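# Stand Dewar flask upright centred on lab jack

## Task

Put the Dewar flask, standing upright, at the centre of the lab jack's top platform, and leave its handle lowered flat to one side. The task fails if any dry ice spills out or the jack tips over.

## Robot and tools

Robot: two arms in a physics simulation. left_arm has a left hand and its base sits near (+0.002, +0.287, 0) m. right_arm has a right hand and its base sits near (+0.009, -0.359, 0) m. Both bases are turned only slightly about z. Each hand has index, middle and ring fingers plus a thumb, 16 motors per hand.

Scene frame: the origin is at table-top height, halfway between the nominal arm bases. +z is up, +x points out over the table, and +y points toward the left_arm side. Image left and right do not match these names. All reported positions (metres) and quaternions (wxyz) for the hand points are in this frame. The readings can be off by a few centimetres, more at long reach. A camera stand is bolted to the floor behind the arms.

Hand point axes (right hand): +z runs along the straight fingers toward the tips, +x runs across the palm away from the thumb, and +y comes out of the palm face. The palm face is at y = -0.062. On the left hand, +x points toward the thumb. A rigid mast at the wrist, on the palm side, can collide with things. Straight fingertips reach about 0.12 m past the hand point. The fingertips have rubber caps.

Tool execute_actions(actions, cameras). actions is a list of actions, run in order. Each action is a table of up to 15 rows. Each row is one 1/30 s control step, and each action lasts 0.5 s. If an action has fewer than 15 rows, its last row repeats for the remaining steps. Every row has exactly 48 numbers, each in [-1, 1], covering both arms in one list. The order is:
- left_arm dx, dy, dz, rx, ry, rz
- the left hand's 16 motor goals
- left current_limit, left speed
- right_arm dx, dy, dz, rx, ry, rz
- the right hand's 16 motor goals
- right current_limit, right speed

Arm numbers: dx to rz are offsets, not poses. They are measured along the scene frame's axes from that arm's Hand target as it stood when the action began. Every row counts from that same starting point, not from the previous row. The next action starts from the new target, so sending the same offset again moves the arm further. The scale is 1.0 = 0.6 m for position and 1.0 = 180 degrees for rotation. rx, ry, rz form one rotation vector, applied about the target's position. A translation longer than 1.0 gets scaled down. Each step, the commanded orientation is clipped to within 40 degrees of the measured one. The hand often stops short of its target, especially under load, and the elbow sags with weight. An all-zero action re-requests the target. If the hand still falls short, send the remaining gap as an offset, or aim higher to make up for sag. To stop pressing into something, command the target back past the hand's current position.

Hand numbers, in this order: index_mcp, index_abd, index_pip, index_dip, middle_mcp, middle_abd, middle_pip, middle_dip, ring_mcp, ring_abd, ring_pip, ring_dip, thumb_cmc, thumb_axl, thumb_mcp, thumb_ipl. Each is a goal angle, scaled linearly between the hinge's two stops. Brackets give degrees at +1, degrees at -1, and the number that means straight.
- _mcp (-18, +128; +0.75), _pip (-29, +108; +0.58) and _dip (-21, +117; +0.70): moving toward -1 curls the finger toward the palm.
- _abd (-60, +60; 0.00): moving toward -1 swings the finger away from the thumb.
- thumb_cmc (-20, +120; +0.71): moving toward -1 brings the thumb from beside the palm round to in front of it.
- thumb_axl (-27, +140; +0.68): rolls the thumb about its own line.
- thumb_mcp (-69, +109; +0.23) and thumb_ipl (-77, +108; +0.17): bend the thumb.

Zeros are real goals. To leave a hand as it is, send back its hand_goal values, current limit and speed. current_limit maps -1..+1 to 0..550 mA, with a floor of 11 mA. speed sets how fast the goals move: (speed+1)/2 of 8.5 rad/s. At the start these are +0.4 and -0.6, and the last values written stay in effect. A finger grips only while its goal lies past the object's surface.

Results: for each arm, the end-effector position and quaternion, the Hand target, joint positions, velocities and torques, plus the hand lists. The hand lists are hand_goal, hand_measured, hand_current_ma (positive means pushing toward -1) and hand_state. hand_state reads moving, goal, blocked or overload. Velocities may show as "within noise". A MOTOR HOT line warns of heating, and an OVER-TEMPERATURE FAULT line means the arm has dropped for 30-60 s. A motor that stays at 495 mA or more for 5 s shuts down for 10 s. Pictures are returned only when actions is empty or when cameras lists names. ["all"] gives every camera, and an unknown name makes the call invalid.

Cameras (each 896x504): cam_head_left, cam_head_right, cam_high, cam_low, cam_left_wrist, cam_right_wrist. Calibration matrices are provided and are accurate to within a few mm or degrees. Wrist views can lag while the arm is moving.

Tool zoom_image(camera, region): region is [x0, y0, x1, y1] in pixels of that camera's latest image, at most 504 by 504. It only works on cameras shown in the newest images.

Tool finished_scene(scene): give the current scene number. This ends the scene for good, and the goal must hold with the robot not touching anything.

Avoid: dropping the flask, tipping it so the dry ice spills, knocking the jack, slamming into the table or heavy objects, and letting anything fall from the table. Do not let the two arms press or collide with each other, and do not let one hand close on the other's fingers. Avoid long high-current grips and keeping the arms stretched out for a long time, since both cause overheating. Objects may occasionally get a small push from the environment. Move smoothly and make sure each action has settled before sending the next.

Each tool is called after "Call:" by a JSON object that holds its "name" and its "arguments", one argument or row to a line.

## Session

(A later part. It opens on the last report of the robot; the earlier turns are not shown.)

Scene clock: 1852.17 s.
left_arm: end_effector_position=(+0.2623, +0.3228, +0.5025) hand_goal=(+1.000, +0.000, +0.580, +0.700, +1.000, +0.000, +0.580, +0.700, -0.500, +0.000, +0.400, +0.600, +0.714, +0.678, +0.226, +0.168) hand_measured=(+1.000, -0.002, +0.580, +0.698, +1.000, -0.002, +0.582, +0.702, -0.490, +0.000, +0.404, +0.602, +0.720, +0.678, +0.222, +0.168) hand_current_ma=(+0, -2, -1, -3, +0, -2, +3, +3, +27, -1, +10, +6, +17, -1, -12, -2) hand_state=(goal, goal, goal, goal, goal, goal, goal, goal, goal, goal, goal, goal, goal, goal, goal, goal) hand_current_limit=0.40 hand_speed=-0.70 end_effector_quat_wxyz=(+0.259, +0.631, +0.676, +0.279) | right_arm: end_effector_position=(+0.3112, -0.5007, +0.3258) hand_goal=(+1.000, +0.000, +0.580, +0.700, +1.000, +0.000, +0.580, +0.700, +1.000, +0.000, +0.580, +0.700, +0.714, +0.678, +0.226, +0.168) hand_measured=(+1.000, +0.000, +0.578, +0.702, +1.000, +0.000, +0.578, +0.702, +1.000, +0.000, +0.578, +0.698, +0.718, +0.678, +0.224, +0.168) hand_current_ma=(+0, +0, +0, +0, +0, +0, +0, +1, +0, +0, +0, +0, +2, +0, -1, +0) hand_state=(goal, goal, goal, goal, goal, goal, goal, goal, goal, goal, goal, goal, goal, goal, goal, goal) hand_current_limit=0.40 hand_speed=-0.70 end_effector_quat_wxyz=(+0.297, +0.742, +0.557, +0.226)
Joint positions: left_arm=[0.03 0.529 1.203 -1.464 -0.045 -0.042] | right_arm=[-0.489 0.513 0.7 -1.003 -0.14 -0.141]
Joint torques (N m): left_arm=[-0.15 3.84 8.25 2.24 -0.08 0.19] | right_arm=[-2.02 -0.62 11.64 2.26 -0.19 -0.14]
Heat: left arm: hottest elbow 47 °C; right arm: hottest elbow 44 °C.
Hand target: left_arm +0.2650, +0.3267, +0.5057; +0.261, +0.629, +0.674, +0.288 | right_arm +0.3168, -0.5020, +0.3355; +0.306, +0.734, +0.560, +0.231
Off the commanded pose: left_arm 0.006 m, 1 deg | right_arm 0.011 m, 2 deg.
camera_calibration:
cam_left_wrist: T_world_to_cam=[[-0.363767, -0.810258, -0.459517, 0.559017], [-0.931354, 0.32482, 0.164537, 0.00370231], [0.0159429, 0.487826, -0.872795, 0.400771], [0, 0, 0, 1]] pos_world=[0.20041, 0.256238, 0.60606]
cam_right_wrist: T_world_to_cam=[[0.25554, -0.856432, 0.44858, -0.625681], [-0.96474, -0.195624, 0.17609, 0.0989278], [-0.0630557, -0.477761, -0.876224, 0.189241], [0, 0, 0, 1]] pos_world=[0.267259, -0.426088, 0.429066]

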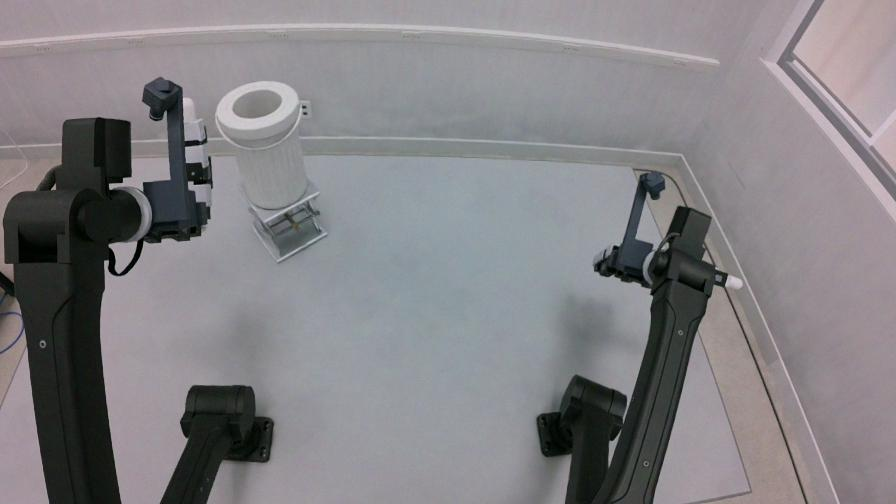

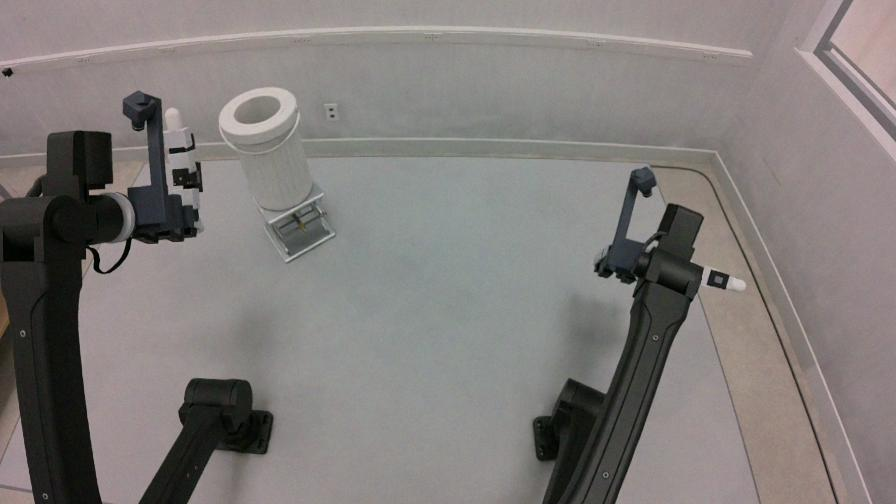

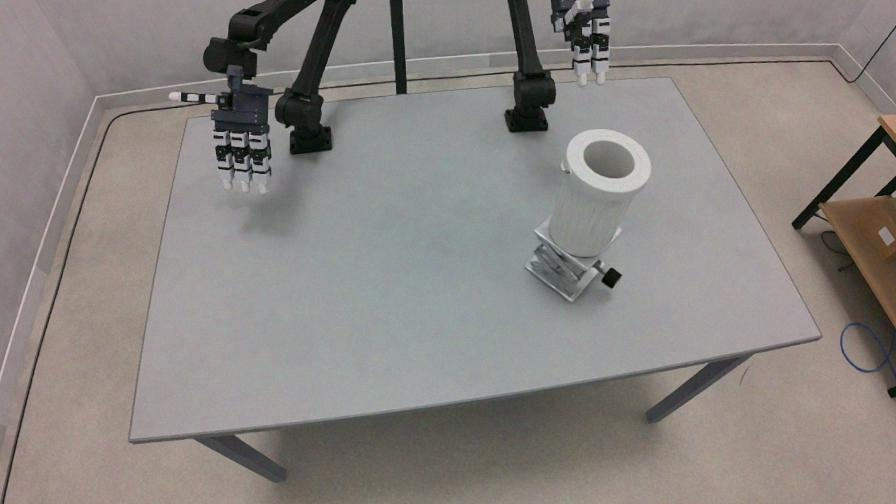

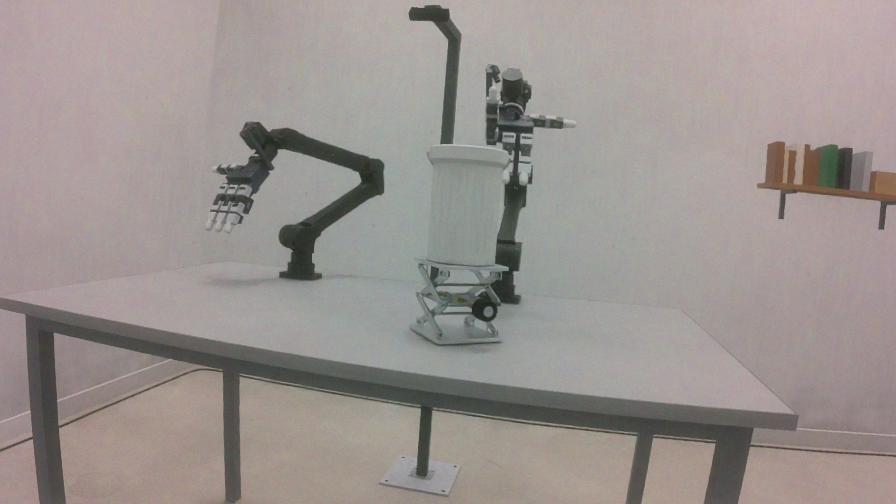

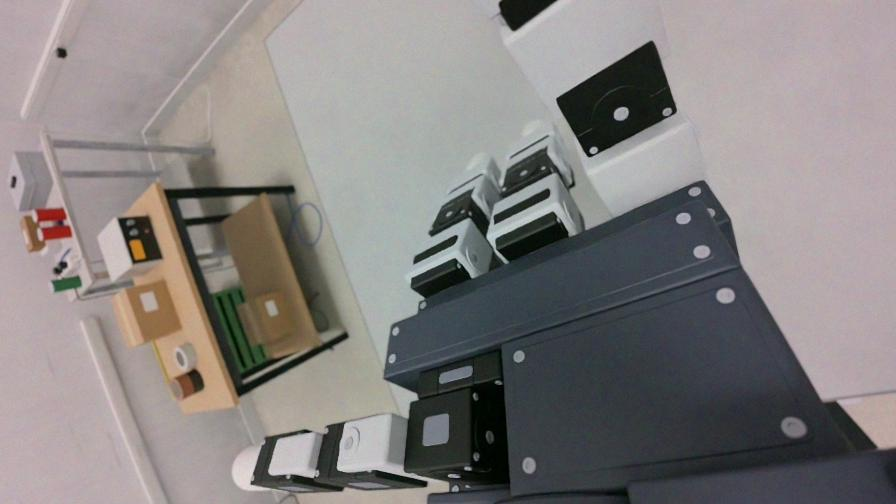

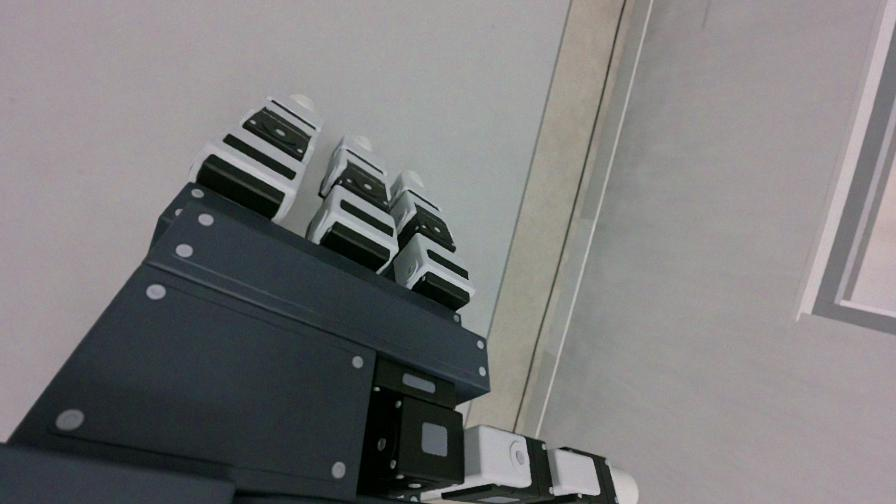

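Call:
{"name": "zoom_image", "arguments": {
  "camera": "cam_head_left",
  "region": [225, 160, 335, 250]
}}

Call:
{"name": "zoom_image", "arguments": {
  "camera": "cam_head_right",
  "region": [235, 160, 345, 250]
}}

Call:
{"name": "zoom_image", "arguments": {
  "camera": "cam_high",
  "region": [525, 190, 635, 280]
}}

Call:
{"name": "zoom_image", "arguments": {
  "camera": "cam_low",
  "region": [405, 230, 525, 290]
}}

Scaled by 4.582.

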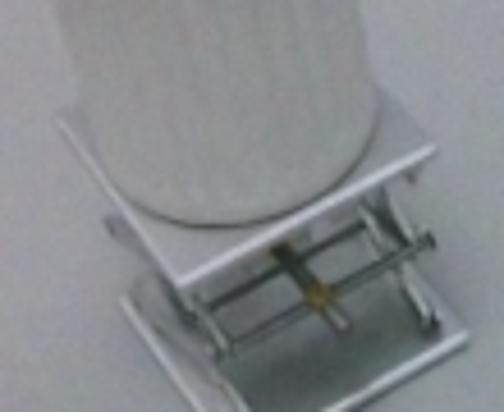

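Scaled by 4.582.

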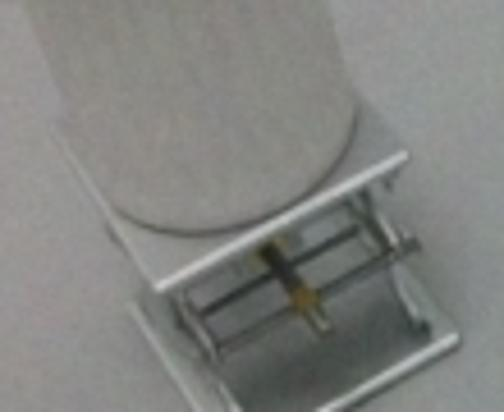

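Scaled by 4.582.

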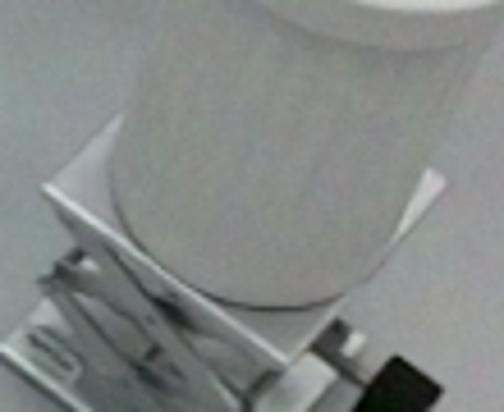

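Scaled by 4.200.

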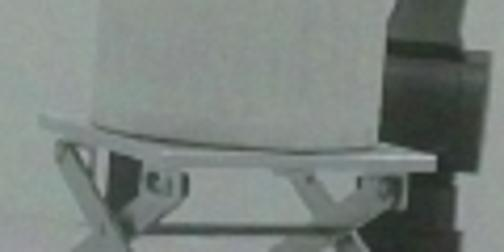

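Call:
{"name": "finished_scene", "arguments": {
  "scene": 2
}}

The scene is finished: the task was done.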